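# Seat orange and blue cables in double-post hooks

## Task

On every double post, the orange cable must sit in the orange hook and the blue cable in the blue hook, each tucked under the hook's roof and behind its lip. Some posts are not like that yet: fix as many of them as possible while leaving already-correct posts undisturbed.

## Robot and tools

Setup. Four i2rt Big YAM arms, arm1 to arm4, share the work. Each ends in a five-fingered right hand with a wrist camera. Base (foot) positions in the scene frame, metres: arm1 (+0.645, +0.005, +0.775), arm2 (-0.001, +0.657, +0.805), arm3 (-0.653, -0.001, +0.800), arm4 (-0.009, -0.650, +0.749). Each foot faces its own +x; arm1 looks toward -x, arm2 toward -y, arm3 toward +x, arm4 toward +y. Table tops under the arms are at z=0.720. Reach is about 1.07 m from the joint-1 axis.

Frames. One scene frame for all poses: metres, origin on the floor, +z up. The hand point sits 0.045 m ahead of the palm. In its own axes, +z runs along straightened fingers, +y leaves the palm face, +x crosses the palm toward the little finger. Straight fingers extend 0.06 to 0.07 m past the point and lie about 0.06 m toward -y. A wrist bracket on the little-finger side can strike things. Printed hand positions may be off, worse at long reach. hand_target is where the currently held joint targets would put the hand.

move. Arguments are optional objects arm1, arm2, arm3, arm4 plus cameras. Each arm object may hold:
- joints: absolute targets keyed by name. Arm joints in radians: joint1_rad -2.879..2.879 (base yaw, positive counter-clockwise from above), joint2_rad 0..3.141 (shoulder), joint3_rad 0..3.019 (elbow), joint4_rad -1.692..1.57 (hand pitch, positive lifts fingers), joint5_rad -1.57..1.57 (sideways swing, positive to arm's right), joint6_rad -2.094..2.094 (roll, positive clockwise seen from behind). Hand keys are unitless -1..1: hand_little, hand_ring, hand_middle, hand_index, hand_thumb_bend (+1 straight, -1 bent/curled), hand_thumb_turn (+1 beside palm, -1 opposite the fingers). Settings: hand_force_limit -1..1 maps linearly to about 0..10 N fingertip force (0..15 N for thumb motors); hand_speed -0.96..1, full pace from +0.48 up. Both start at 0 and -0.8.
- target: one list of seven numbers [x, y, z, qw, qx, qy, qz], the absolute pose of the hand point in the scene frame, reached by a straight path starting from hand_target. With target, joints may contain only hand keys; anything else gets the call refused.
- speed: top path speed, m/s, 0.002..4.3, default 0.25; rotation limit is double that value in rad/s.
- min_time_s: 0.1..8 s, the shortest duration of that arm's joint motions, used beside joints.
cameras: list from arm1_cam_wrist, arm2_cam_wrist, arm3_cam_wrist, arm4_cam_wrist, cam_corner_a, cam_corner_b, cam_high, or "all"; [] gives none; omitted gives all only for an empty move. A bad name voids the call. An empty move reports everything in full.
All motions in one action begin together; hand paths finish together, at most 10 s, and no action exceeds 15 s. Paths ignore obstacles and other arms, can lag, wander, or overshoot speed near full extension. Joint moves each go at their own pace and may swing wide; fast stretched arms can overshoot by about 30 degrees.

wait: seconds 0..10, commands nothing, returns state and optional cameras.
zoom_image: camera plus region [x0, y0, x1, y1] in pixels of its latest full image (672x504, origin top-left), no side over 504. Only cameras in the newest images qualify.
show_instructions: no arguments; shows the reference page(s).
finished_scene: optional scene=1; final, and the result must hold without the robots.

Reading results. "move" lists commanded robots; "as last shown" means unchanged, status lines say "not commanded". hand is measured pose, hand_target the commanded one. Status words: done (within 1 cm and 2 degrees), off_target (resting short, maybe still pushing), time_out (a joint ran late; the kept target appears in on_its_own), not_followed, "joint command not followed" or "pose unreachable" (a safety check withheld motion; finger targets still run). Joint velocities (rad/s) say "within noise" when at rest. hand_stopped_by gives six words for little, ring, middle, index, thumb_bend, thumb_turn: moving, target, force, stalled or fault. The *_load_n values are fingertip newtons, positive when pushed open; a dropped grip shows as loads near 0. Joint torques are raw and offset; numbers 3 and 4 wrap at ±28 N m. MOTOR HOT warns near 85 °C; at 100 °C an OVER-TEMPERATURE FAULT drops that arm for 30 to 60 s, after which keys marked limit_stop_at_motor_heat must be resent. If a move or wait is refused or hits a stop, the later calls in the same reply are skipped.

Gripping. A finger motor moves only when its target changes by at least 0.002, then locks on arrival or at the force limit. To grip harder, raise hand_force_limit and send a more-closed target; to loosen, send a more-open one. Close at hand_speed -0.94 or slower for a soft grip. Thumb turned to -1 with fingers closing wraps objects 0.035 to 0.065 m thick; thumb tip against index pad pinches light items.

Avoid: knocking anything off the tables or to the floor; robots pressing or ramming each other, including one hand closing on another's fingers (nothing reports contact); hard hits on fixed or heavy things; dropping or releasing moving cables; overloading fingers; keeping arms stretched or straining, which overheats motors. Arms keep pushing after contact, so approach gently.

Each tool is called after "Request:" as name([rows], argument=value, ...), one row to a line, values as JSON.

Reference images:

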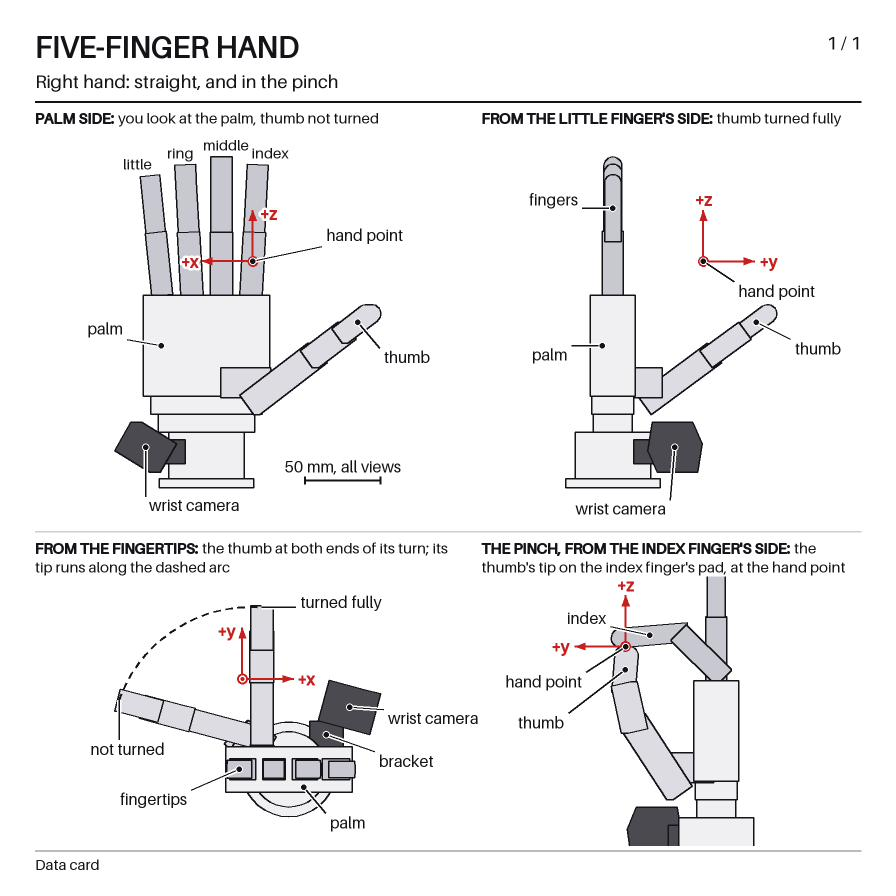

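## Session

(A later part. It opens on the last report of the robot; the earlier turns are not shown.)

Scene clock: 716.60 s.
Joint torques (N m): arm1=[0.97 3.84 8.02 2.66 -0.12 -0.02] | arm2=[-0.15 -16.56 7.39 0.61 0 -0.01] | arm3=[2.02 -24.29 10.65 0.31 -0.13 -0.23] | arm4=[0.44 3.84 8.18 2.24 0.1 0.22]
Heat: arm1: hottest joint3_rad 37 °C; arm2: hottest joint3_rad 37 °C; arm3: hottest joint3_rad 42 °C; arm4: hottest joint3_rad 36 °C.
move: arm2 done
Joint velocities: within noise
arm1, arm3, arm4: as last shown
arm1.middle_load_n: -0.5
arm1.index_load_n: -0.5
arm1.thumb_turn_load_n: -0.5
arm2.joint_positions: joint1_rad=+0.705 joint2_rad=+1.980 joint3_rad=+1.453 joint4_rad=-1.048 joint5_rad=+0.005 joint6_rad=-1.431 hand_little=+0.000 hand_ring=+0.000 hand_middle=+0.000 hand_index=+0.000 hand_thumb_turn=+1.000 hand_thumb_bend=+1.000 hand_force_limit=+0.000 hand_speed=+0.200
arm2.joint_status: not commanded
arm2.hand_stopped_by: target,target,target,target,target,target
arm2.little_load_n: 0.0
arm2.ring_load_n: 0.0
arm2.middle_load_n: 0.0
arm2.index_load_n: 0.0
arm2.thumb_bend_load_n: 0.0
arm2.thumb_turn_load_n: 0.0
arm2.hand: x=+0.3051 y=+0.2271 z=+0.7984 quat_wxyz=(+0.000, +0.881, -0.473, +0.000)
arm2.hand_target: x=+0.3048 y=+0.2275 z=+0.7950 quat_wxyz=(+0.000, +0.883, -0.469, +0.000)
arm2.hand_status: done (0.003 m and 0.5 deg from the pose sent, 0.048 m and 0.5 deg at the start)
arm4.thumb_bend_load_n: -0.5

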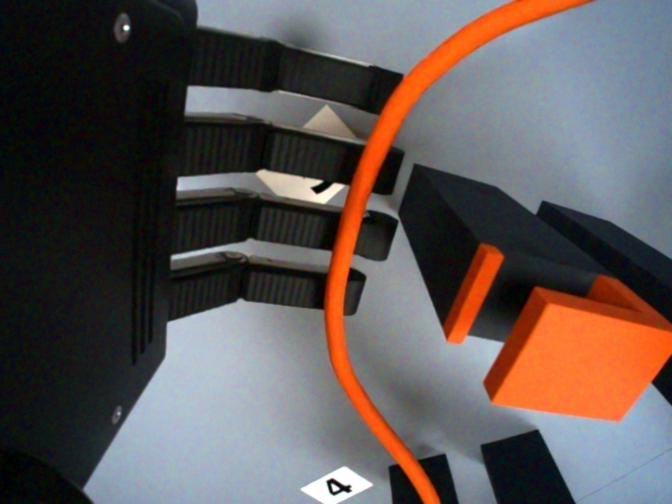

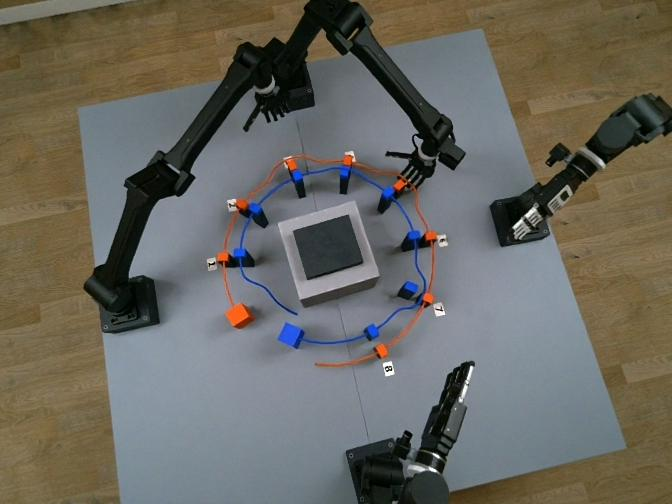

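Request:
move(arm2={"joints": {"hand_index": -0.3, "hand_little": -0.3, "hand_middle": -0.3, "hand_ring": -0.3}, "target": [0.3060, 0.2285, 0.812, 0, 0.883, -0.469, 0], "speed": 0.05}, cameras=["arm2_cam_wrist"])

Scene clock: 751.50 s.
Joint torques (N m): arm1=[0.97 3.9 8.01 2.7 -0.11 -0.02] | arm2=[0.38 -18.78 8.72 -0.08 -0.02 -0.05] | arm3=[1.9 -23.88 10.8 0.08 -0.13 -0.22] | arm4=[0.56 4.13 8.14 2.21 0.1 0.22]
Heat: arm1: hottest joint3_rad 37 °C; arm2: hottest joint3_rad 38 °C; arm3: hottest joint3_rad 43 °C; arm4: hottest joint3_rad 36 °C.
move: arm2 off_target
Joint velocities: within noise
arm1, arm3, arm4: as last shown
arm1.middle_load_n: 0.0
arm1.index_load_n: 0.0
arm1.thumb_turn_load_n: 0.0
arm2.joint_positions: joint1_rad=+0.705 joint2_rad=+1.980 joint3_rad=+1.453 joint4_rad=-1.068 joint5_rad=+0.005 joint6_rad=-1.431 hand_little=-0.300 hand_ring=-0.300 hand_middle=-0.300 hand_index=-0.300 hand_thumb_turn=+1.000 hand_thumb_bend=+1.000 hand_force_limit=+0.000 hand_speed=+0.200
arm2.joint_status: all done
arm2.hand_stopped_by: target,target,target,target,target,target
arm2.little_load_n: 0.0
arm2.ring_load_n: 0.0
arm2.middle_load_n: 0.0
arm2.index_load_n: 0.0
arm2.thumb_bend_load_n: 0.0
arm2.thumb_turn_load_n: 0.0
arm2.hand: x=+0.3015 y=+0.2311 z=+0.7993 quat_wxyz=(-0.003, +0.881, -0.473, -0.010)
arm2.hand_target: x=+0.3059 y=+0.2286 z=+0.8119 quat_wxyz=(+0.000, +0.883, -0.469, +0.000)
arm2.hand_status: off_target (0.014 m and 1.3 deg from the pose sent, 0.014 m and 0.5 deg at the start)
arm4.ring_load_n: 0.5
arm4.thumb_bend_load_n: 0.0

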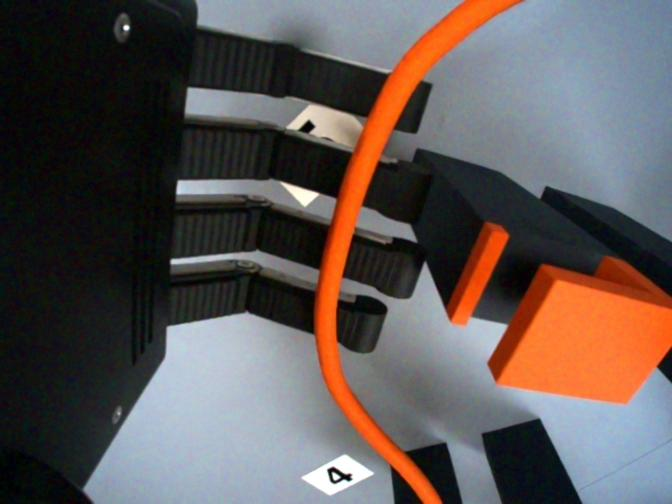

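Request:
move(arm2={"target": [0.3060, 0.2285, 0.845, 0, 0.883, -0.469, 0], "speed": 0.1}, cameras=["arm2_cam_wrist", "cam_corner_b"])

Scene clock: 758.87 s.
Joint torques (N m): arm1=[1.03 3.78 8.01 2.65 -0.12 -0.02] | arm2=[0.44 -18.37 11.7 -0.14 0 0] | arm3=[1.9 -24.59 10.58 0.06 -0.13 -0.24] | arm4=[0.56 3.84 8.17 2.25 0.1 0.22]
Heat: arm1: hottest joint3_rad 37 °C; arm2: hottest joint3_rad 38 °C; arm3: hottest joint3_rad 43 °C; arm4: hottest joint3_rad 36 °C.
move: arm2 off_target
Joint velocities: within noise
arm1, arm3, arm4: as last shown
arm1.thumb_bend_load_n: -0.5
arm2.joint_positions: joint1_rad=+0.705 joint2_rad=+1.935 joint3_rad=+1.453 joint4_rad=-1.142 joint5_rad=+0.005 joint6_rad=-1.431 hand_little=-0.300 hand_ring=-0.300 hand_middle=-0.300 hand_index=-0.300 hand_thumb_turn=+1.000 hand_thumb_bend=+1.000 hand_force_limit=+0.000 hand_speed=+0.200
arm2.joint_status: not commanded
arm2.hand_stopped_by: target,target,target,target,target,target
arm2.little_load_n: 0.0
arm2.ring_load_n: 0.0
arm2.middle_load_n: 0.0
arm2.index_load_n: 0.0
arm2.thumb_bend_load_n: 0.0
arm2.thumb_turn_load_n: 0.0
arm2.hand: x=+0.2922 y=+0.2415 z=+0.8247 quat_wxyz=(-0.008, +0.881, -0.472, -0.023)
arm2.hand_target: x=+0.3054 y=+0.2292 z=+0.8452 quat_wxyz=(+0.000, +0.883, -0.469, +0.000)
arm2.hand_status: off_target (0.028 m and 2.8 deg from the pose sent, 0.046 m and 1.3 deg at the start)
arm4.ring_load_n: 0.0

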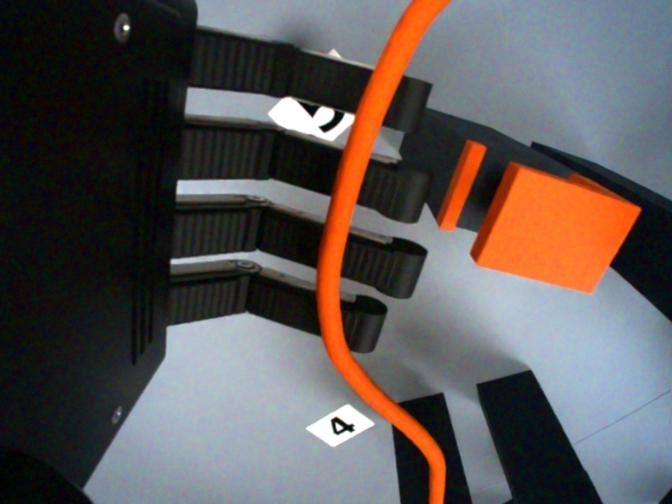

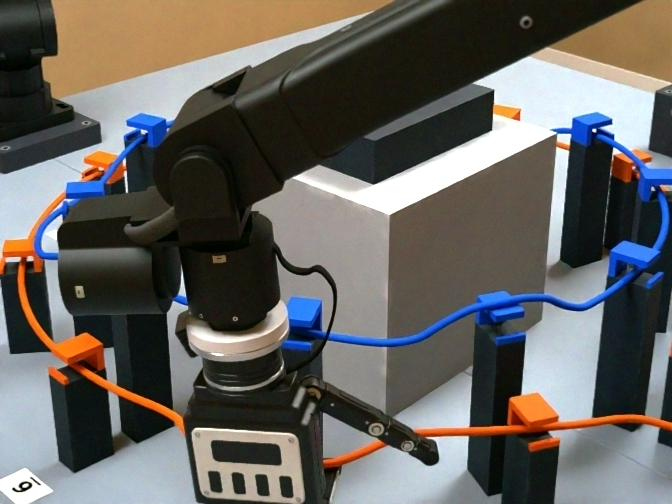

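Request:
move(arm2={"target": [0.3178, 0.2184, 0.8555, 0.008, 0.885, -0.466, 0.02], "speed": 0.1}, cameras=["arm2_cam_wrist", "cam_corner_b"])

Scene clock: 769.83 s.
Joint torques (N m): arm1=[0.97 3.9 7.99 2.66 -0.12 -0.02] | arm2=[0.67 -18.61 12.42 0.4 0.07 -0.1] | arm3=[2.14 -24.35 10.61 0.13 -0.11 -0.25] | arm4=[0.38 4.07 8.18 2.25 0.1 0.22]
Heat: arm1: hottest joint3_rad 37 °C; arm2: hottest joint3_rad 40 °C; arm3: hottest joint3_rad 43 °C; arm4: hottest joint3_rad 36 °C.
move: arm2 off_target
Joint velocities: within noise
arm1, arm3, arm4: as last shown
arm1.thumb_bend_load_n: 0.0
arm2.joint_positions: joint1_rad=+0.705 joint2_rad=+1.934 joint3_rad=+1.471 joint4_rad=-1.142 joint5_rad=+0.005 joint6_rad=-1.431 hand_little=-0.300 hand_ring=-0.300 hand_middle=-0.300 hand_index=-0.300 hand_thumb_turn=+1.000 hand_thumb_bend=+1.000 hand_force_limit=+0.000 hand_speed=+0.200
arm2.joint_status: not commanded
arm2.hand_stopped_by: target,target,target,target,target,target
arm2.little_load_n: 0.0
arm2.ring_load_n: 0.0
arm2.middle_load_n: 0.0
arm2.index_load_n: 0.0
arm2.thumb_bend_load_n: 0.0
arm2.thumb_turn_load_n: -0.5
arm2.hand: x=+0.2977 y=+0.2352 z=+0.8309 quat_wxyz=(-0.005, +0.881, -0.473, -0.014)
arm2.hand_target: x=+0.3170 y=+0.2196 z=+0.8562 quat_wxyz=(+0.008, +0.885, -0.466, +0.020)
arm2.hand_status: off_target (0.036 m and 4.2 deg from the pose sent, 0.046 m and 5.3 deg at the start)

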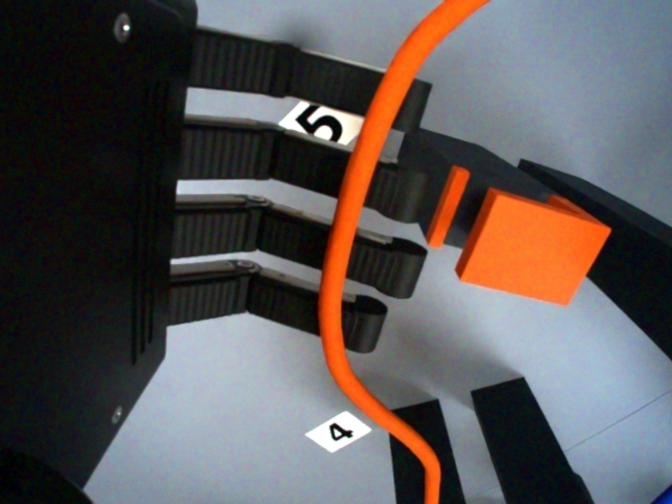

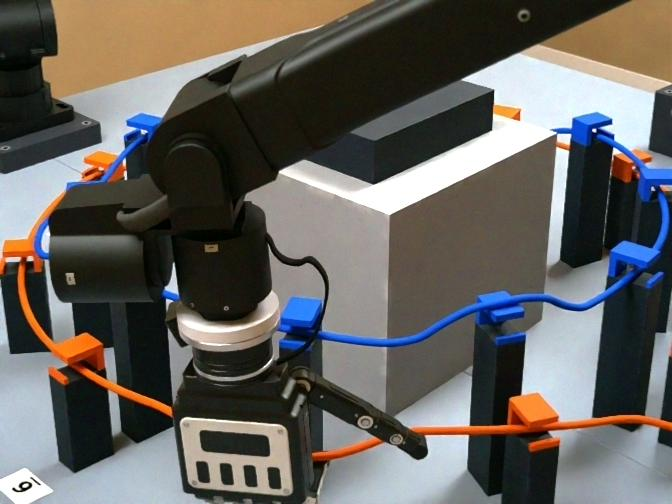

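Request:
move(arm2={"target": [0.330, 0.2110, 0.8645, 0.010, 0.886, -0.464, 0.026], "speed": 0.1}, cameras=["arm2_cam_wrist"])

Scene clock: 780.27 s.
Joint torques (N m): arm1=[1.03 3.9 8.01 2.65 -0.12 -0.02] | arm2=[0.73 -17.38 12.63 -0.21 0.01 -0.04] | arm3=[2.02 -24 10.59 0.14 -0.09 -0.23] | arm4=[0.32 3.96 8.12 2.22 0.11 0.22]
Heat: arm1: hottest joint3_rad 37 °C; arm2: hottest joint3_rad 41 °C; arm3: hottest joint3_rad 43 °C; arm4: hottest joint3_rad 36 °C.
move: arm2 off_target
Joint velocities: within noise
arm1.joint_positions: joint1_rad=+0.407 joint2_rad=+0.580 joint3_rad=+1.344 joint4_rad=-1.200 joint5_rad=-0.179 joint6_rad=-1.263 hand_little=+1.000 hand_ring=+1.000 hand_middle=+1.000 hand_index=+1.000 hand_thumb_turn=+1.000 hand_thumb_bend=+1.000 hand_force_limit=+0.000 hand_speed=-0.800
arm1.joint_status: not commanded
arm1.hand_stopped_by: target,target,target,target,target,target
arm1.little_load_n: 0.0
arm1.ring_load_n: 0.0
arm1.middle_load_n: 0.0
arm1.index_load_n: 0.0
arm1.thumb_bend_load_n: 0.0
arm1.thumb_turn_load_n: 0.0
arm1.hand: x=+0.4071 y=-0.0689 z=+1.2738 quat_wxyz=(-0.477, -0.072, +0.839, -0.252)
arm1.hand_target: x=+0.4082 y=-0.0684 z=+1.2832 quat_wxyz=(-0.485, -0.073, +0.833, -0.255)
arm1.hand_status: not commanded
arm2.joint_positions: joint1_rad=+0.711 joint2_rad=+1.934 joint3_rad=+1.522 joint4_rad=-1.153 joint5_rad=+0.005 joint6_rad=-1.431 hand_little=-0.300 hand_ring=-0.300 hand_middle=-0.300 hand_index=-0.300 hand_thumb_turn=+1.000 hand_thumb_bend=+1.000 hand_force_limit=+0.000 hand_speed=+0.200
arm2.joint_status: not commanded
arm2.hand_stopped_by: target,target,target,target,target,target
arm2.little_load_n: 0.0
arm2.ring_load_n: 0.5
arm2.middle_load_n: 0.0
arm2.index_load_n: 0.0
arm2.thumb_bend_load_n: 0.0
arm2.thumb_turn_load_n: 0.0
arm2.hand: x=+0.3125 y=+0.2231 z=+0.8468 quat_wxyz=(+0.002, +0.883, -0.470, +0.005)
arm2.hand_target: x=+0.3294 y=+0.2119 z=+0.8648 quat_wxyz=(+0.010, +0.886, -0.464, +0.026)
arm2.hand_status: off_target (0.028 m and 2.7 deg from the pose sent, 0.053 m and 5.0 deg at the start)
arm3, arm4: as last shown

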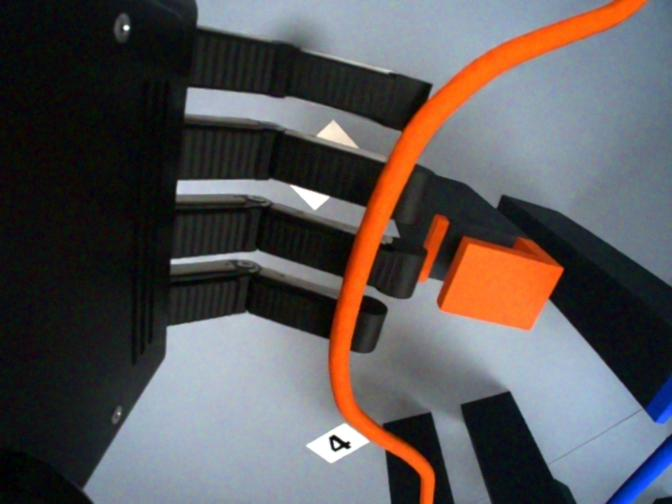

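Request:
move(arm2={"target": [0.3035, 0.2285, 0.832, 0.0, 0.883, -0.469, 0.0], "speed": 0.1, "joints": {"hand_index": -0.5, "hand_little": -0.5, "hand_middle": 1, "hand_ring": 1}}, cameras=["arm2_cam_wrist", "cam_corner_b"])

Scene clock: 794.77 s.
Joint torques (N m): arm1=[1.08 3.84 8.01 2.66 -0.11 -0.02] | arm2=[-0.56 -17.08 8.02 0.55 -0.03 -0.08] | arm3=[2.14 -24.41 10.76 0.17 -0.15 -0.18] | arm4=[0.5 3.96 8.16 2.22 0.1 0.22]
Heat: arm1: hottest joint3_rad 37 °C; arm2: hottest joint3_rad 42 °C; arm3: hottest joint3_rad 43 °C; arm4: hottest joint3_rad 36 °C.
move: arm2 done
Joint velocities: within noise
arm1: as last shown
arm2.joint_positions: joint1_rad=+0.711 joint2_rad=+1.934 joint3_rad=+1.481 joint4_rad=-1.128 joint5_rad=+0.005 joint6_rad=-1.432 hand_little=-0.500 hand_ring=+1.000 hand_middle=+1.000 hand_index=-0.500 hand_thumb_turn=+1.000 hand_thumb_bend=+1.000 hand_force_limit=+0.000 hand_speed=+0.200
arm2.joint_status: all done
arm2.hand_stopped_by: target,target,target,target,target,target
arm2.little_load_n: 0.0
arm2.ring_load_n: 0.0
arm2.middle_load_n: 0.0
arm2.index_load_n: 0.0
arm2.thumb_bend_load_n: 0.0
arm2.thumb_turn_load_n: 0.0
arm2.hand: x=+0.3052 y=+0.2312 z=+0.8332 quat_wxyz=(-0.001, +0.883, -0.470, -0.003)
arm2.hand_target: x=+0.3035 y=+0.2286 z=+0.8320 quat_wxyz=(+0.000, +0.883, -0.469, +0.000)
arm2.hand_status: done (0.003 m and 0.4 deg from the pose sent, 0.018 m and 0.6 deg at the start)
arm3.joint_positions: joint1_rad=+0.679 joint2_rad=+2.456 joint3_rad=+2.694 joint4_rad=-1.673 joint5_rad=+0.009 joint6_rad=-1.063 hand_little=+1.000 hand_ring=+1.000 hand_middle=+1.000 hand_index=+1.000 hand_thumb_turn=+1.000 hand_thumb_bend=+1.000 hand_force_limit=+0.000 hand_speed=-0.800
arm3.joint_status: not commanded
arm3.hand_stopped_by: target,target,target,target,target,target
arm3.little_load_n: 0.0
arm3.ring_load_n: 0.0
arm3.middle_load_n: 0.0
arm3.index_load_n: 0.0
arm3.thumb_bend_load_n: 0.0
arm3.thumb_turn_load_n: 0.0
arm3.hand: x=-0.0771 y=+0.4140 z=+0.9409 quat_wxyz=(-0.036, +0.994, +0.086, +0.063)
arm3.hand_target: x=-0.0764 y=+0.4240 z=+0.9594 quat_wxyz=(-0.048, +0.991, +0.097, +0.080)
arm3.hand_status: not commanded
arm4.joint_positions: joint1_rad=-0.441 joint2_rad=+0.649 joint3_rad=+1.460 joint4_rad=-1.170 joint5_rad=+0.300 joint6_rad=+1.836 hand_little=+1.000 hand_ring=+1.000 hand_middle=+1.000 hand_index=+1.000 hand_thumb_turn=+1.000 hand_thumb_bend=+1.000 hand_force_limit=+0.000 hand_speed=-0.800
arm4.joint_status: not commanded
arm4.hand_stopped_by: target,target,target,target,target,target
arm4.little_load_n: 0.0
arm4.ring_load_n: 0.0
arm4.middle_load_n: 0.0
arm4.index_load_n: 0.0
arm4.thumb_bend_load_n: 0.0
arm4.thumb_turn_load_n: 0.0
arm4.hand: x=+0.1174 y=-0.3798 z=+1.3848 quat_wxyz=(-0.506, +0.277, -0.769, -0.275)
arm4.hand_target: x=+0.1187 y=-0.3849 z=+1.3986 quat_wxyz=(-0.513, +0.263, -0.766, -0.284)
arm4.hand_status: not commanded

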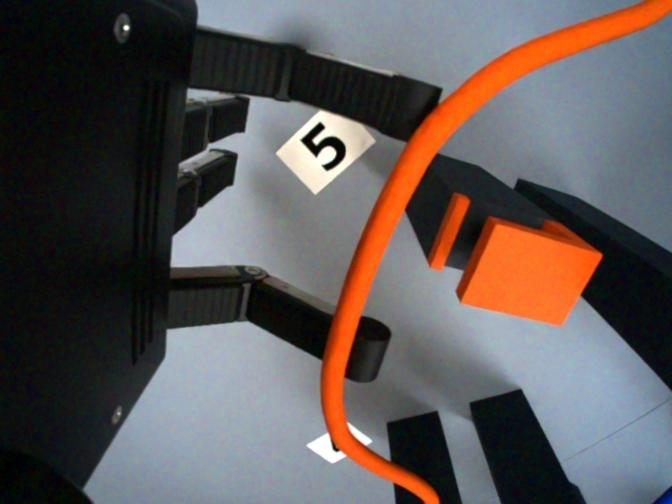

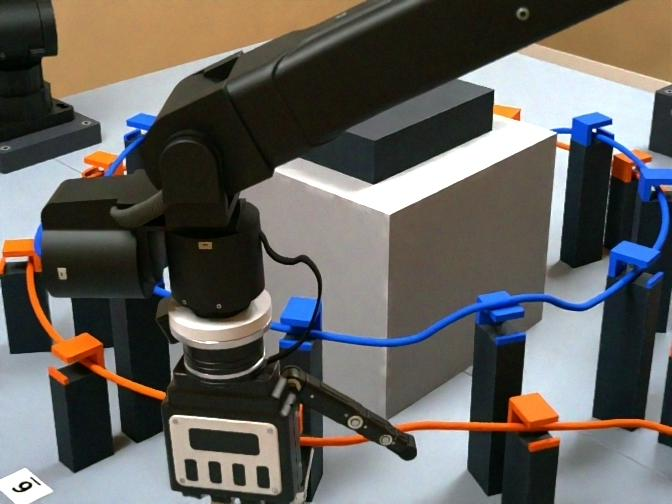

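Request:
zoom_image(camera="arm2_cam_wrist", region=[300, 60, 620, 400])

Request:
zoom_image(camera="cam_corner_b", region=[50, 320, 460, 504])

Scaled by 1.482 from the camera's image (finer frame: 960x720).

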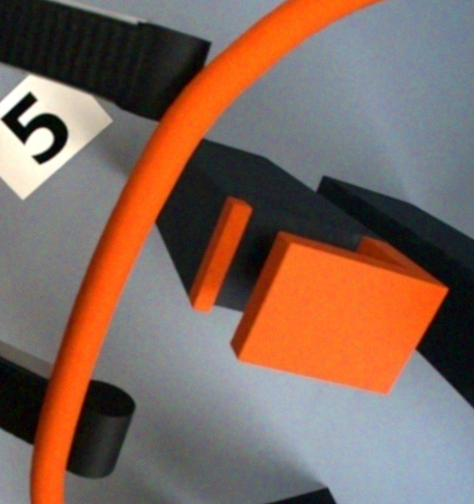

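Scaled by 1.229.

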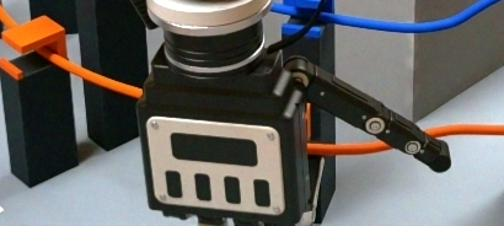

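Request:
move(arm2={"target": [0.2805, 0.2120, 0.839, 0.0, 0.883, -0.469, 0.0], "speed": 0.06, "joints": {"hand_index": -0.3, "hand_little": -0.3}}, cameras=["arm2_cam_wrist", "cam_corner_b"])

Request:
zoom_image(camera="arm2_cam_wrist", region=[240, 60, 620, 440])

Scene clock: 846.23 s.
Joint torques (N m): arm1=[1.03 3.84 8.01 2.66 -0.12 -0.03] | arm2=[-0.32 -18.08 7.97 -0.03 0 -0.04] | arm3=[2.14 -24.12 10.71 0.16 -0.09 -0.26] | arm4=[0.5 3.84 8.14 2.21 0.11 0.23]
Heat: arm1: hottest joint3_rad 37 °C; arm2: hottest joint3_rad 40 °C; arm3: hottest joint3_rad 43 °C; arm4: hottest joint3_rad 36 °C.
move: arm2 done
Joint velocities: within noise
arm1, arm3, arm4: as last shown
arm2.joint_positions: joint1_rad=+0.659 joint2_rad=+1.934 joint3_rad=+1.481 joint4_rad=-1.128 joint5_rad=+0.005 joint6_rad=-1.481 hand_little=-0.300 hand_ring=+1.000 hand_middle=+1.000 hand_index=-0.300 hand_thumb_turn=+1.000 hand_thumb_bend=+1.000 hand_force_limit=+0.000 hand_speed=+0.200
arm2.joint_status: all done
arm2.hand_stopped_by: target,target,target,target,target,target
arm2.little_load_n: 0.5
arm2.ring_load_n: 0.0
arm2.middle_load_n: -0.5
arm2.index_load_n: 0.0
arm2.thumb_bend_load_n: 0.0
arm2.thumb_turn_load_n: 0.0
arm2.hand: x=+0.2834 y=+0.2127 z=+0.8330 quat_wxyz=(-0.001, +0.882, -0.471, -0.003)
arm2.hand_target: x=+0.2806 y=+0.2121 z=+0.8389 quat_wxyz=(+0.000, +0.883, -0.469, +0.000)
arm2.hand_status: done (0.007 m and 0.4 deg from the pose sent, 0.032 m and 0.3 deg at the start)

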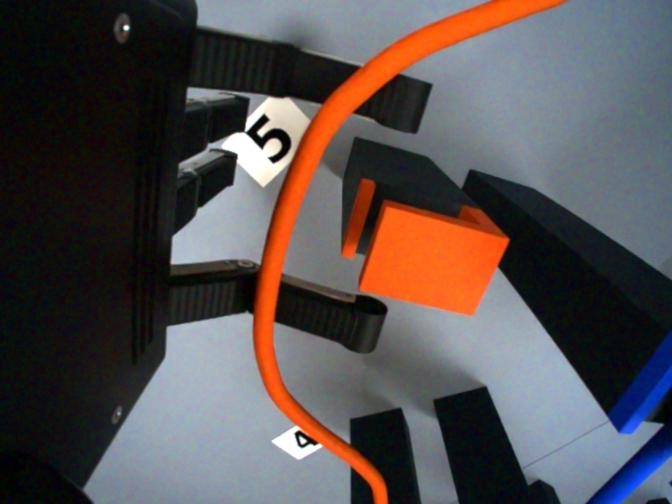

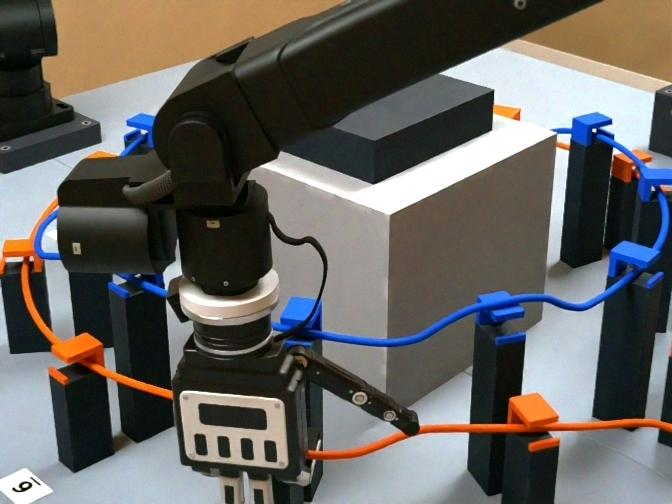

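Scaled by 1.326 from the camera's image (finer frame: 960x720).

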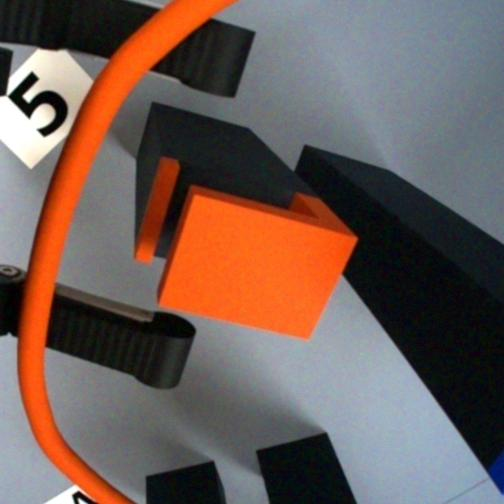

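Request:
move(arm2={"target": [0.2600, 0.2010, 0.842, 0.0, 0.883, -0.469, 0.0], "speed": 0.05}, cameras=["arm2_cam_wrist", "cam_corner_b"])

Request:
zoom_image(camera="arm2_cam_wrist", region=[180, 60, 500, 380])

Scene clock: 869.20 s.
Joint torques (N m): arm1=[1.08 3.84 8.01 2.67 -0.12 -0.02] | arm2=[-0.67 -18.55 7.71 0.09 -0.04 -0.04] | arm3=[2.26 -24 10.67 0.14 -0.12 -0.22] | arm4=[0.32 3.96 8.2 2.24 0.11 0.22]
Heat: arm1: hottest joint3_rad 37 °C; arm2: hottest joint3_rad 39 °C; arm3: hottest joint3_rad 43 °C; arm4: hottest joint3_rad 36 °C.
move: arm2 done
Joint velocities: within noise
arm1, arm3, arm4: as last shown
arm2.joint_positions: joint1_rad=+0.619 joint2_rad=+1.929 joint3_rad=+1.474 joint4_rad=-1.128 joint5_rad=+0.005 joint6_rad=-1.522 hand_little=-0.300 hand_ring=+1.000 hand_middle=+1.000 hand_index=-0.300 hand_thumb_turn=+1.000 hand_thumb_bend=+1.000 hand_force_limit=+0.000 hand_speed=+0.200
arm2.joint_status: not commanded
arm2.hand_stopped_by: target,target,target,target,target,target
arm2.little_load_n: 0.0
arm2.ring_load_n: 0.0
arm2.middle_load_n: 0.0
arm2.index_load_n: 0.0
arm2.thumb_bend_load_n: 0.0
arm2.thumb_turn_load_n: 0.0
arm2.hand: x=+0.2640 y=+0.2011 z=+0.8330 quat_wxyz=(-0.002, +0.883, -0.470, -0.004)
arm2.hand_target: x=+0.2600 y=+0.2010 z=+0.8419 quat_wxyz=(+0.000, +0.883, -0.469, +0.000)
arm2.hand_status: done (0.010 m and 0.5 deg from the pose sent, 0.028 m and 0.4 deg at the start)

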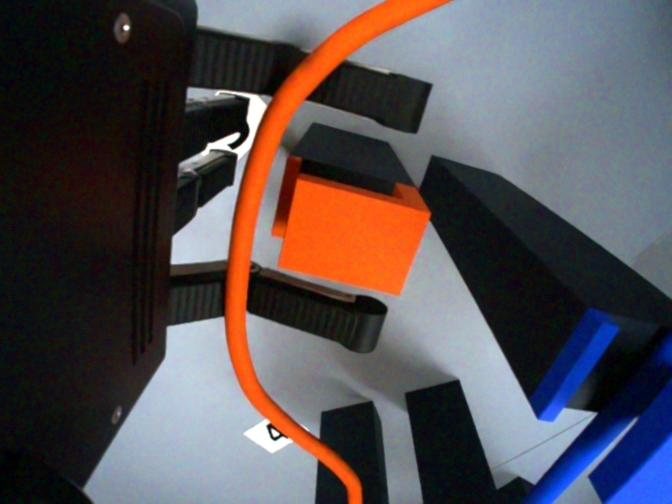

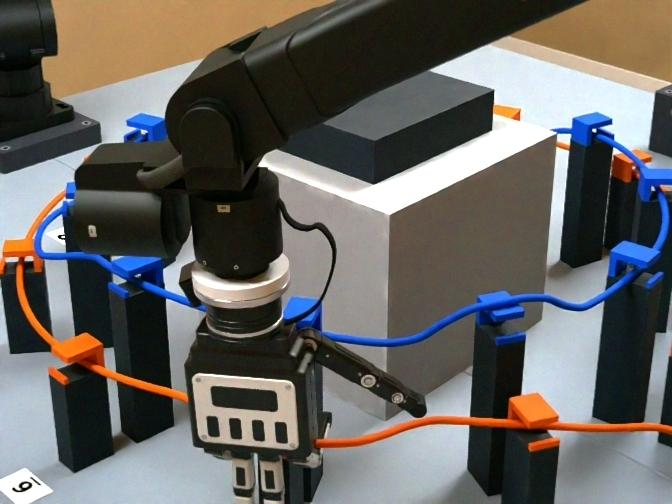

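Scaled by 1.575 from the camera's image (finer frame: 960x720).

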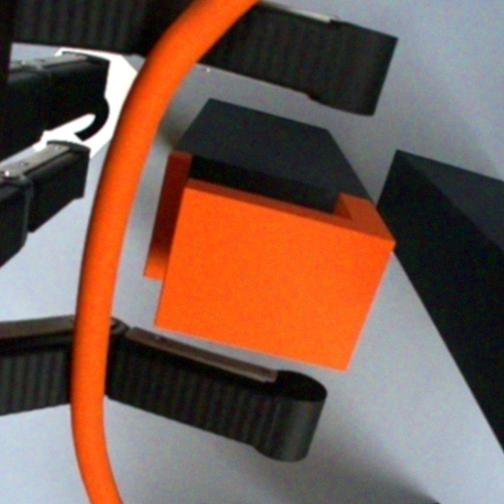

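Request:
move(arm2={"target": [0.2500, 0.1940, 0.842, 0.0, 0.883, -0.469, 0.0], "speed": 0.05}, cameras=["arm2_cam_wrist"])

Request:
zoom_image(camera="arm2_cam_wrist", region=[160, 60, 480, 380])

Scene clock: 900.87 s.
Joint torques (N m): arm1=[1.03 3.9 8.01 2.65 -0.13 -0.02] | arm2=[-0.44 -18.49 7.71 0.01 0.03 -0.08] | arm3=[1.96 -24.18 10.74 0.14 -0.11 -0.25] | arm4=[0.32 3.96 8.24 2.21 0.11 0.23]
Heat: arm1: hottest joint3_rad 38 °C; arm2: hottest joint3_rad 38 °C; arm3: hottest joint3_rad 44 °C; arm4: hottest joint3_rad 37 °C.
move: arm2 off_target
Joint velocities: within noise
arm1, arm3, arm4: as last shown
arm2.joint_positions: joint1_rad=+0.602 joint2_rad=+1.929 joint3_rad=+1.474 joint4_rad=-1.128 joint5_rad=+0.004 joint6_rad=-1.543 hand_little=-0.300 hand_ring=+1.000 hand_middle=+1.000 hand_index=-0.300 hand_thumb_turn=+1.000 hand_thumb_bend=+1.000 hand_force_limit=+0.000 hand_speed=+0.200
arm2.joint_status: not commanded
arm2.hand_stopped_by: target,target,target,target,target,target
arm2.little_load_n: 0.5
arm2.ring_load_n: 0.0
arm2.middle_load_n: 0.0
arm2.index_load_n: 0.5
arm2.thumb_bend_load_n: 0.0
arm2.thumb_turn_load_n: 0.0
arm2.hand: x=+0.2564 y=+0.1952 z=+0.8329 quat_wxyz=(-0.002, +0.883, -0.468, -0.004)
arm2.hand_target: x=+0.2501 y=+0.1941 z=+0.8418 quat_wxyz=(+0.000, +0.883, -0.469, +0.000)
arm2.hand_status: off_target (0.011 m and 0.5 deg from the pose sent, 0.018 m and 0.5 deg at the start)

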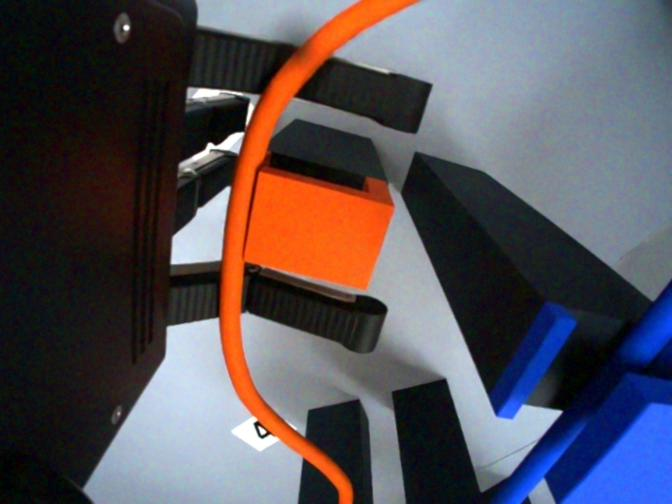

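Scaled by 1.575 from the camera's image (finer frame: 960x720).

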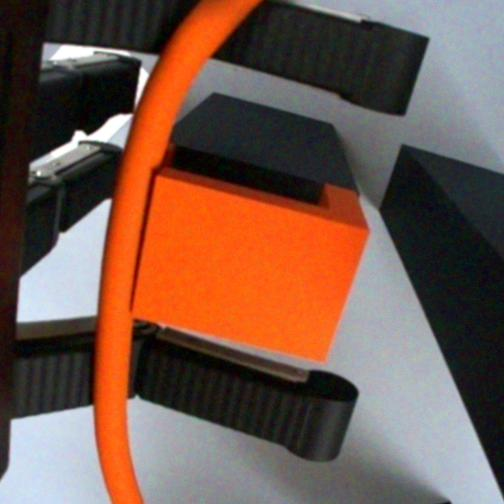

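Request:
move(arm2={"target": [0.2420, 0.1890, 0.842, 0.0, 0.883, -0.469, 0.0], "speed": 0.05}, cameras=["arm2_cam_wrist", "cam_high"])

Request:
zoom_image(camera="arm2_cam_wrist", region=[160, 60, 480, 380])

Request:
zoom_image(camera="cam_high", region=[360, 130, 460, 230])

Scene clock: 909.90 s.
Joint torques (N m): arm1=[1.03 3.9 7.99 2.67 -0.12 -0.02] | arm2=[-1.26 -18.73 7.65 0.08 0.16 -0.08] | arm3=[2.32 -24.12 10.73 0.23 -0.11 -0.21] | arm4=[0.56 3.9 8.2 2.25 0.12 0.23]
Heat: arm1: hottest joint3_rad 38 °C; arm2: hottest joint3_rad 37 °C; arm3: hottest joint3_rad 44 °C; arm4: hottest joint3_rad 37 °C.
move: arm2 off_target
Joint velocities: within noise
arm1, arm3, arm4: as last shown
arm2.joint_positions: joint1_rad=+0.595 joint2_rad=+1.929 joint3_rad=+1.472 joint4_rad=-1.128 joint5_rad=+0.001 joint6_rad=-1.559 hand_little=-0.300 hand_ring=+1.000 hand_middle=+1.000 hand_index=-0.300 hand_thumb_turn=+1.000 hand_thumb_bend=+1.000 hand_force_limit=+0.000 hand_speed=+0.200
arm2.joint_status: not commanded
arm2.hand_stopped_by: target,target,target,target,target,target
arm2.little_load_n: 0.0
arm2.ring_load_n: 0.0
arm2.middle_load_n: 0.0
arm2.index_load_n: 0.0
arm2.thumb_bend_load_n: 0.0
arm2.thumb_turn_load_n: 0.0
arm2.hand: x=+0.2533 y=+0.1932 z=+0.8324 quat_wxyz=(-0.004, +0.885, -0.465, -0.004)
arm2.hand_target: x=+0.2422 y=+0.1892 z=+0.8418 quat_wxyz=(+0.000, +0.883, -0.469, +0.000)
arm2.hand_status: off_target (0.015 m and 0.8 deg from the pose sent, 0.018 m and 0.5 deg at the start)

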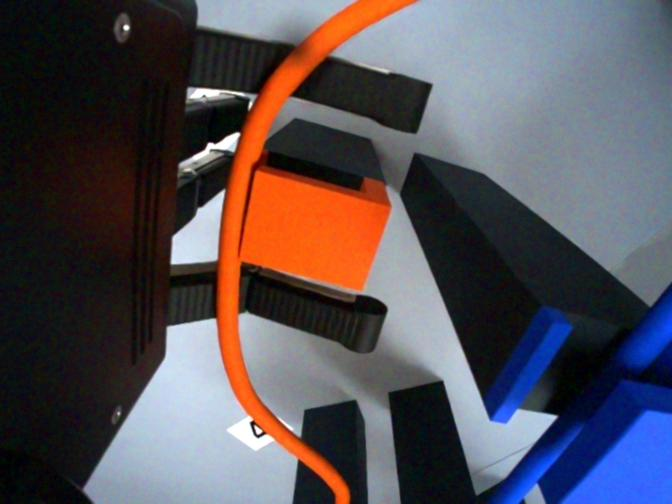

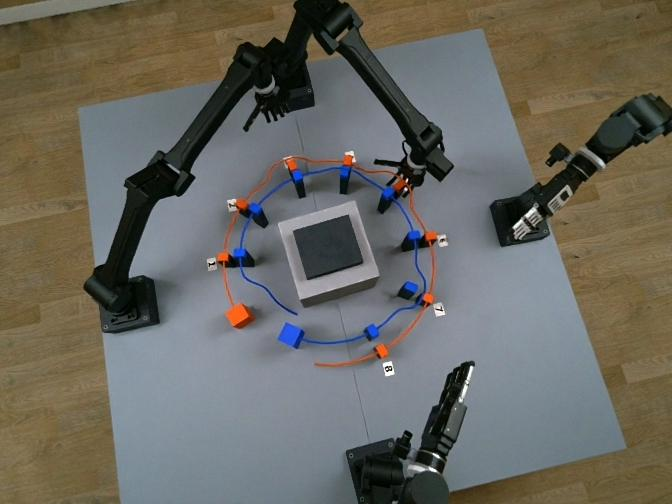

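Scaled by 1.575 from the camera's image (finer frame: 960x720).

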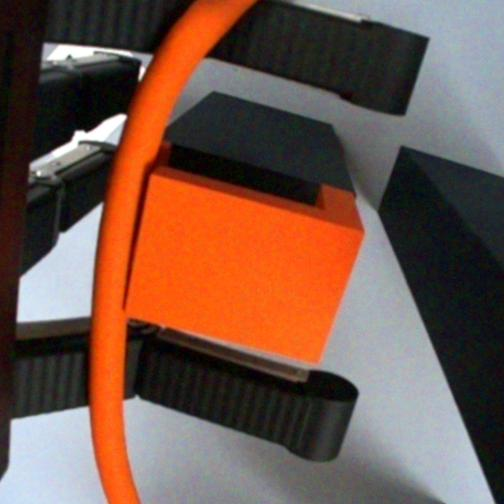

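Scaled by 5.040.

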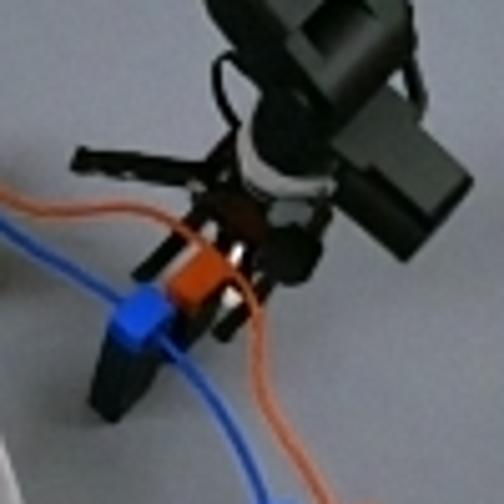

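Request:
move(arm2={"target": [0.2430, 0.1880, 0.826, 0.0, 0.883, -0.469, 0.0], "speed": 0.05}, cameras=["arm2_cam_wrist"])

Request:
zoom_image(camera="arm2_cam_wrist", region=[160, 60, 480, 380])

Scene clock: 932.83 s.
Joint torques (N m): arm1=[1.14 3.84 8.03 2.67 -0.11 -0.02] | arm2=[-0.85 -16.97 7.64 0.66 0.13 -0.08] | arm3=[1.96 -24.18 10.74 0.14 -0.11 -0.24] | arm4=[0.32 4.01 8.2 2.19 0.1 0.22]
Heat: arm1: hottest joint3_rad 38 °C; arm2: hottest joint2_rad 37 °C; arm3: hottest joint3_rad 44 °C; arm4: hottest joint3_rad 37 °C.
move: arm2 done
Joint velocities: within noise
arm1, arm3, arm4: as last shown
arm2.joint_positions: joint1_rad=+0.587 joint2_rad=+1.929 joint3_rad=+1.459 joint4_rad=-1.109 joint5_rad=+0.002 joint6_rad=-1.561 hand_little=-0.300 hand_ring=+1.000 hand_middle=+1.000 hand_index=-0.300 hand_thumb_turn=+1.000 hand_thumb_bend=+1.000 hand_force_limit=+0.000 hand_speed=+0.200
arm2.joint_status: not commanded
arm2.hand_stopped_by: target,target,target,target,target,target
arm2.little_load_n: 0.0
arm2.ring_load_n: 0.0
arm2.middle_load_n: 0.0
arm2.index_load_n: 0.5
arm2.thumb_bend_load_n: 0.0
arm2.thumb_turn_load_n: 0.0
arm2.hand: x=+0.2491 y=+0.1912 z=+0.8277 quat_wxyz=(-0.002, +0.884, -0.468, -0.001)
arm2.hand_target: x=+0.2430 y=+0.1880 z=+0.8262 quat_wxyz=(+0.000, +0.883, -0.469, +0.000)
arm2.hand_status: done (0.007 m and 0.3 deg from the pose sent, 0.013 m and 0.8 deg at the start)
arm3.ring_load_n: 0.5

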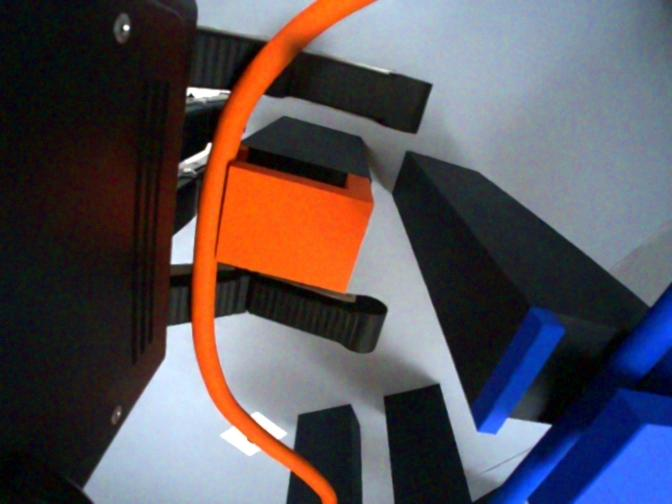

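Scaled by 1.575 from the camera's image (finer frame: 960x720).

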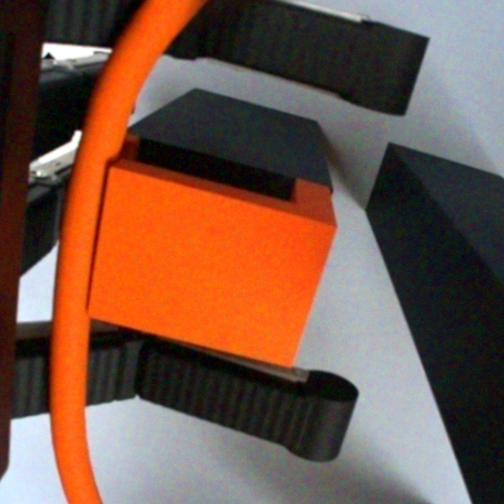

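Request:
move(arm2={"target": [0.2745, 0.2085, 0.820, 0.0, 0.883, -0.469, 0.0], "speed": 0.08}, cameras=["arm2_cam_wrist"])

Scene clock: 952.63 s.
Joint torques (N m): arm1=[1.08 3.84 8.01 2.63 -0.12 -0.02] | arm2=[-0.21 -15.68 7.62 0.69 0.08 0.06] | arm3=[1.96 -24 10.81 0.23 -0.11 -0.21] | arm4=[0.44 4.07 8.23 2.18 0.11 0.22]
Heat: arm1: hottest joint3_rad 38 °C; arm2: hottest joint3_rad 38 °C; arm3: hottest joint3_rad 44 °C; arm4: hottest joint3_rad 37 °C.
move: arm2 done
Joint velocities: within noise
arm1, arm3, arm4: as last shown
arm2.joint_positions: joint1_rad=+0.640 joint2_rad=+1.929 joint3_rad=+1.459 joint4_rad=-1.097 joint5_rad=+0.003 joint6_rad=-1.509 hand_little=-0.300 hand_ring=+1.000 hand_middle=+1.000 hand_index=-0.300 hand_thumb_turn=+1.000 hand_thumb_bend=+1.000 hand_force_limit=+0.000 hand_speed=+0.200
arm2.joint_status: not commanded
arm2.hand_stopped_by: target,target,target,target,target,target
arm2.little_load_n: 0.0
arm2.ring_load_n: 0.0
arm2.middle_load_n: 0.0
arm2.index_load_n: 0.0
arm2.thumb_bend_load_n: 0.0
arm2.thumb_turn_load_n: 0.0
arm2.hand: x=+0.2746 y=+0.2061 z=+0.8276 quat_wxyz=(+0.001, +0.884, -0.467, +0.004)
arm2.hand_target: x=+0.2745 y=+0.2085 z=+0.8202 quat_wxyz=(+0.000, +0.883, -0.469, +0.000)
arm2.hand_status: done (0.008 m and 0.5 deg from the pose sent, 0.032 m and 0.3 deg at the start)
arm3.ring_load_n: 0.0
arm3.middle_load_n: 0.5

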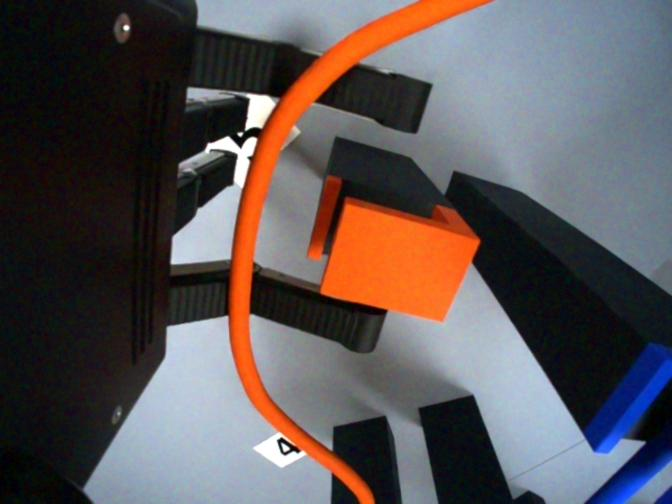

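Request:
move(arm2={"target": [0.2735, 0.2085, 0.812, 0, 0.883, -0.469, 0], "speed": 0.05}, cameras=["arm2_cam_wrist", "cam_corner_b"])

Scene clock: 987.03 s.
Joint torques (N m): arm1=[1.08 3.84 8.01 2.66 -0.11 -0.02] | arm2=[0.56 -15.56 7.58 0.62 0.06 0.09] | arm3=[2.02 -23.94 10.65 0.21 -0.1 -0.24] | arm4=[0.38 3.9 8.18 2.19 0.11 0.22]
Heat: arm1: hottest joint3_rad 38 °C; arm2: hottest joint3_rad 38 °C; arm3: hottest joint3_rad 44 °C; arm4: hottest joint3_rad 37 °C.
move: arm2 done
Joint velocities: within noise
arm1.joint_positions: joint1_rad=+0.407 joint2_rad=+0.580 joint3_rad=+1.344 joint4_rad=-1.200 joint5_rad=-0.179 joint6_rad=-1.263 hand_little=+1.000 hand_ring=+1.000 hand_middle=+1.000 hand_index=+1.000 hand_thumb_turn=+1.000 hand_thumb_bend=+1.000 hand_force_limit=+0.000 hand_speed=-0.800
arm1.joint_status: not commanded
arm1.hand_stopped_by: target,target,target,target,target,target
arm1.little_load_n: 0.0
arm1.ring_load_n: 0.0
arm1.middle_load_n: 0.0
arm1.index_load_n: 0.0
arm1.thumb_bend_load_n: 0.0
arm1.thumb_turn_load_n: 0.0
arm1.hand: x=+0.4071 y=-0.0689 z=+1.2738 quat_wxyz=(-0.477, -0.072, +0.839, -0.252)
arm1.hand_target: x=+0.4082 y=-0.0684 z=+1.2832 quat_wxyz=(-0.485, -0.073, +0.833, -0.255)
arm1.hand_status: not commanded
arm2.joint_positions: joint1_rad=+0.640 joint2_rad=+1.935 joint3_rad=+1.449 joint4_rad=-1.078 joint5_rad=+0.003 joint6_rad=-1.509 hand_little=-0.300 hand_ring=+1.000 hand_middle=+1.000 hand_index=-0.300 hand_thumb_turn=+1.000 hand_thumb_bend=+1.000 hand_force_limit=+0.000 hand_speed=+0.200
arm2.joint_status: not commanded
arm2.hand_stopped_by: target,target,target,target,target,target
arm2.little_load_n: 0.0
arm2.ring_load_n: 0.0
arm2.middle_load_n: 0.0
arm2.index_load_n: 0.0
arm2.thumb_bend_load_n: 0.0
arm2.thumb_turn_load_n: 0.0
arm2.hand: x=+0.2747 y=+0.2060 z=+0.8207 quat_wxyz=(+0.001, +0.884, -0.467, +0.005)
arm2.hand_target: x=+0.2736 y=+0.2085 z=+0.8121 quat_wxyz=(+0.000, +0.883, -0.469, +0.000)
arm2.hand_status: done (0.009 m and 0.7 deg from the pose sent, 0.016 m and 0.5 deg at the start)
arm3, arm4: as last shown
arm3.middle_load_n: 0.0
arm3.index_load_n: -0.5
arm4.little_load_n: -0.5

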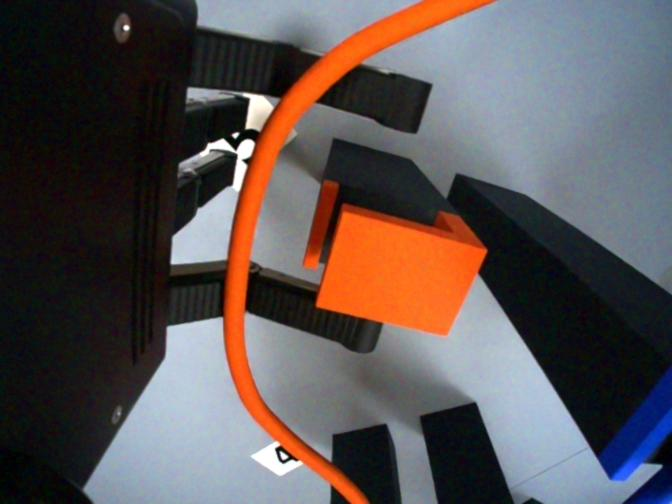

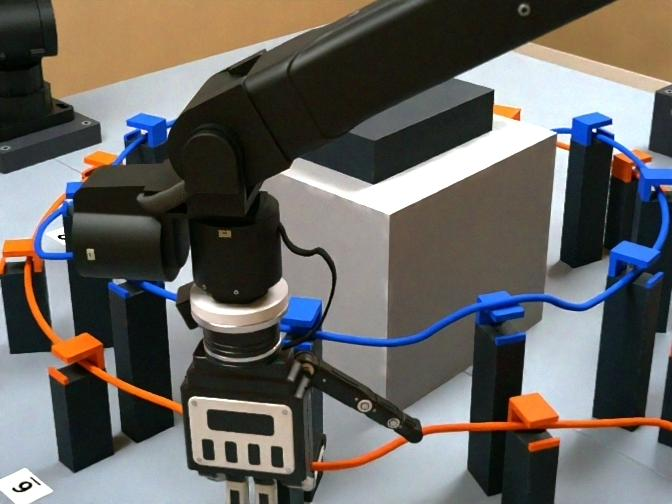

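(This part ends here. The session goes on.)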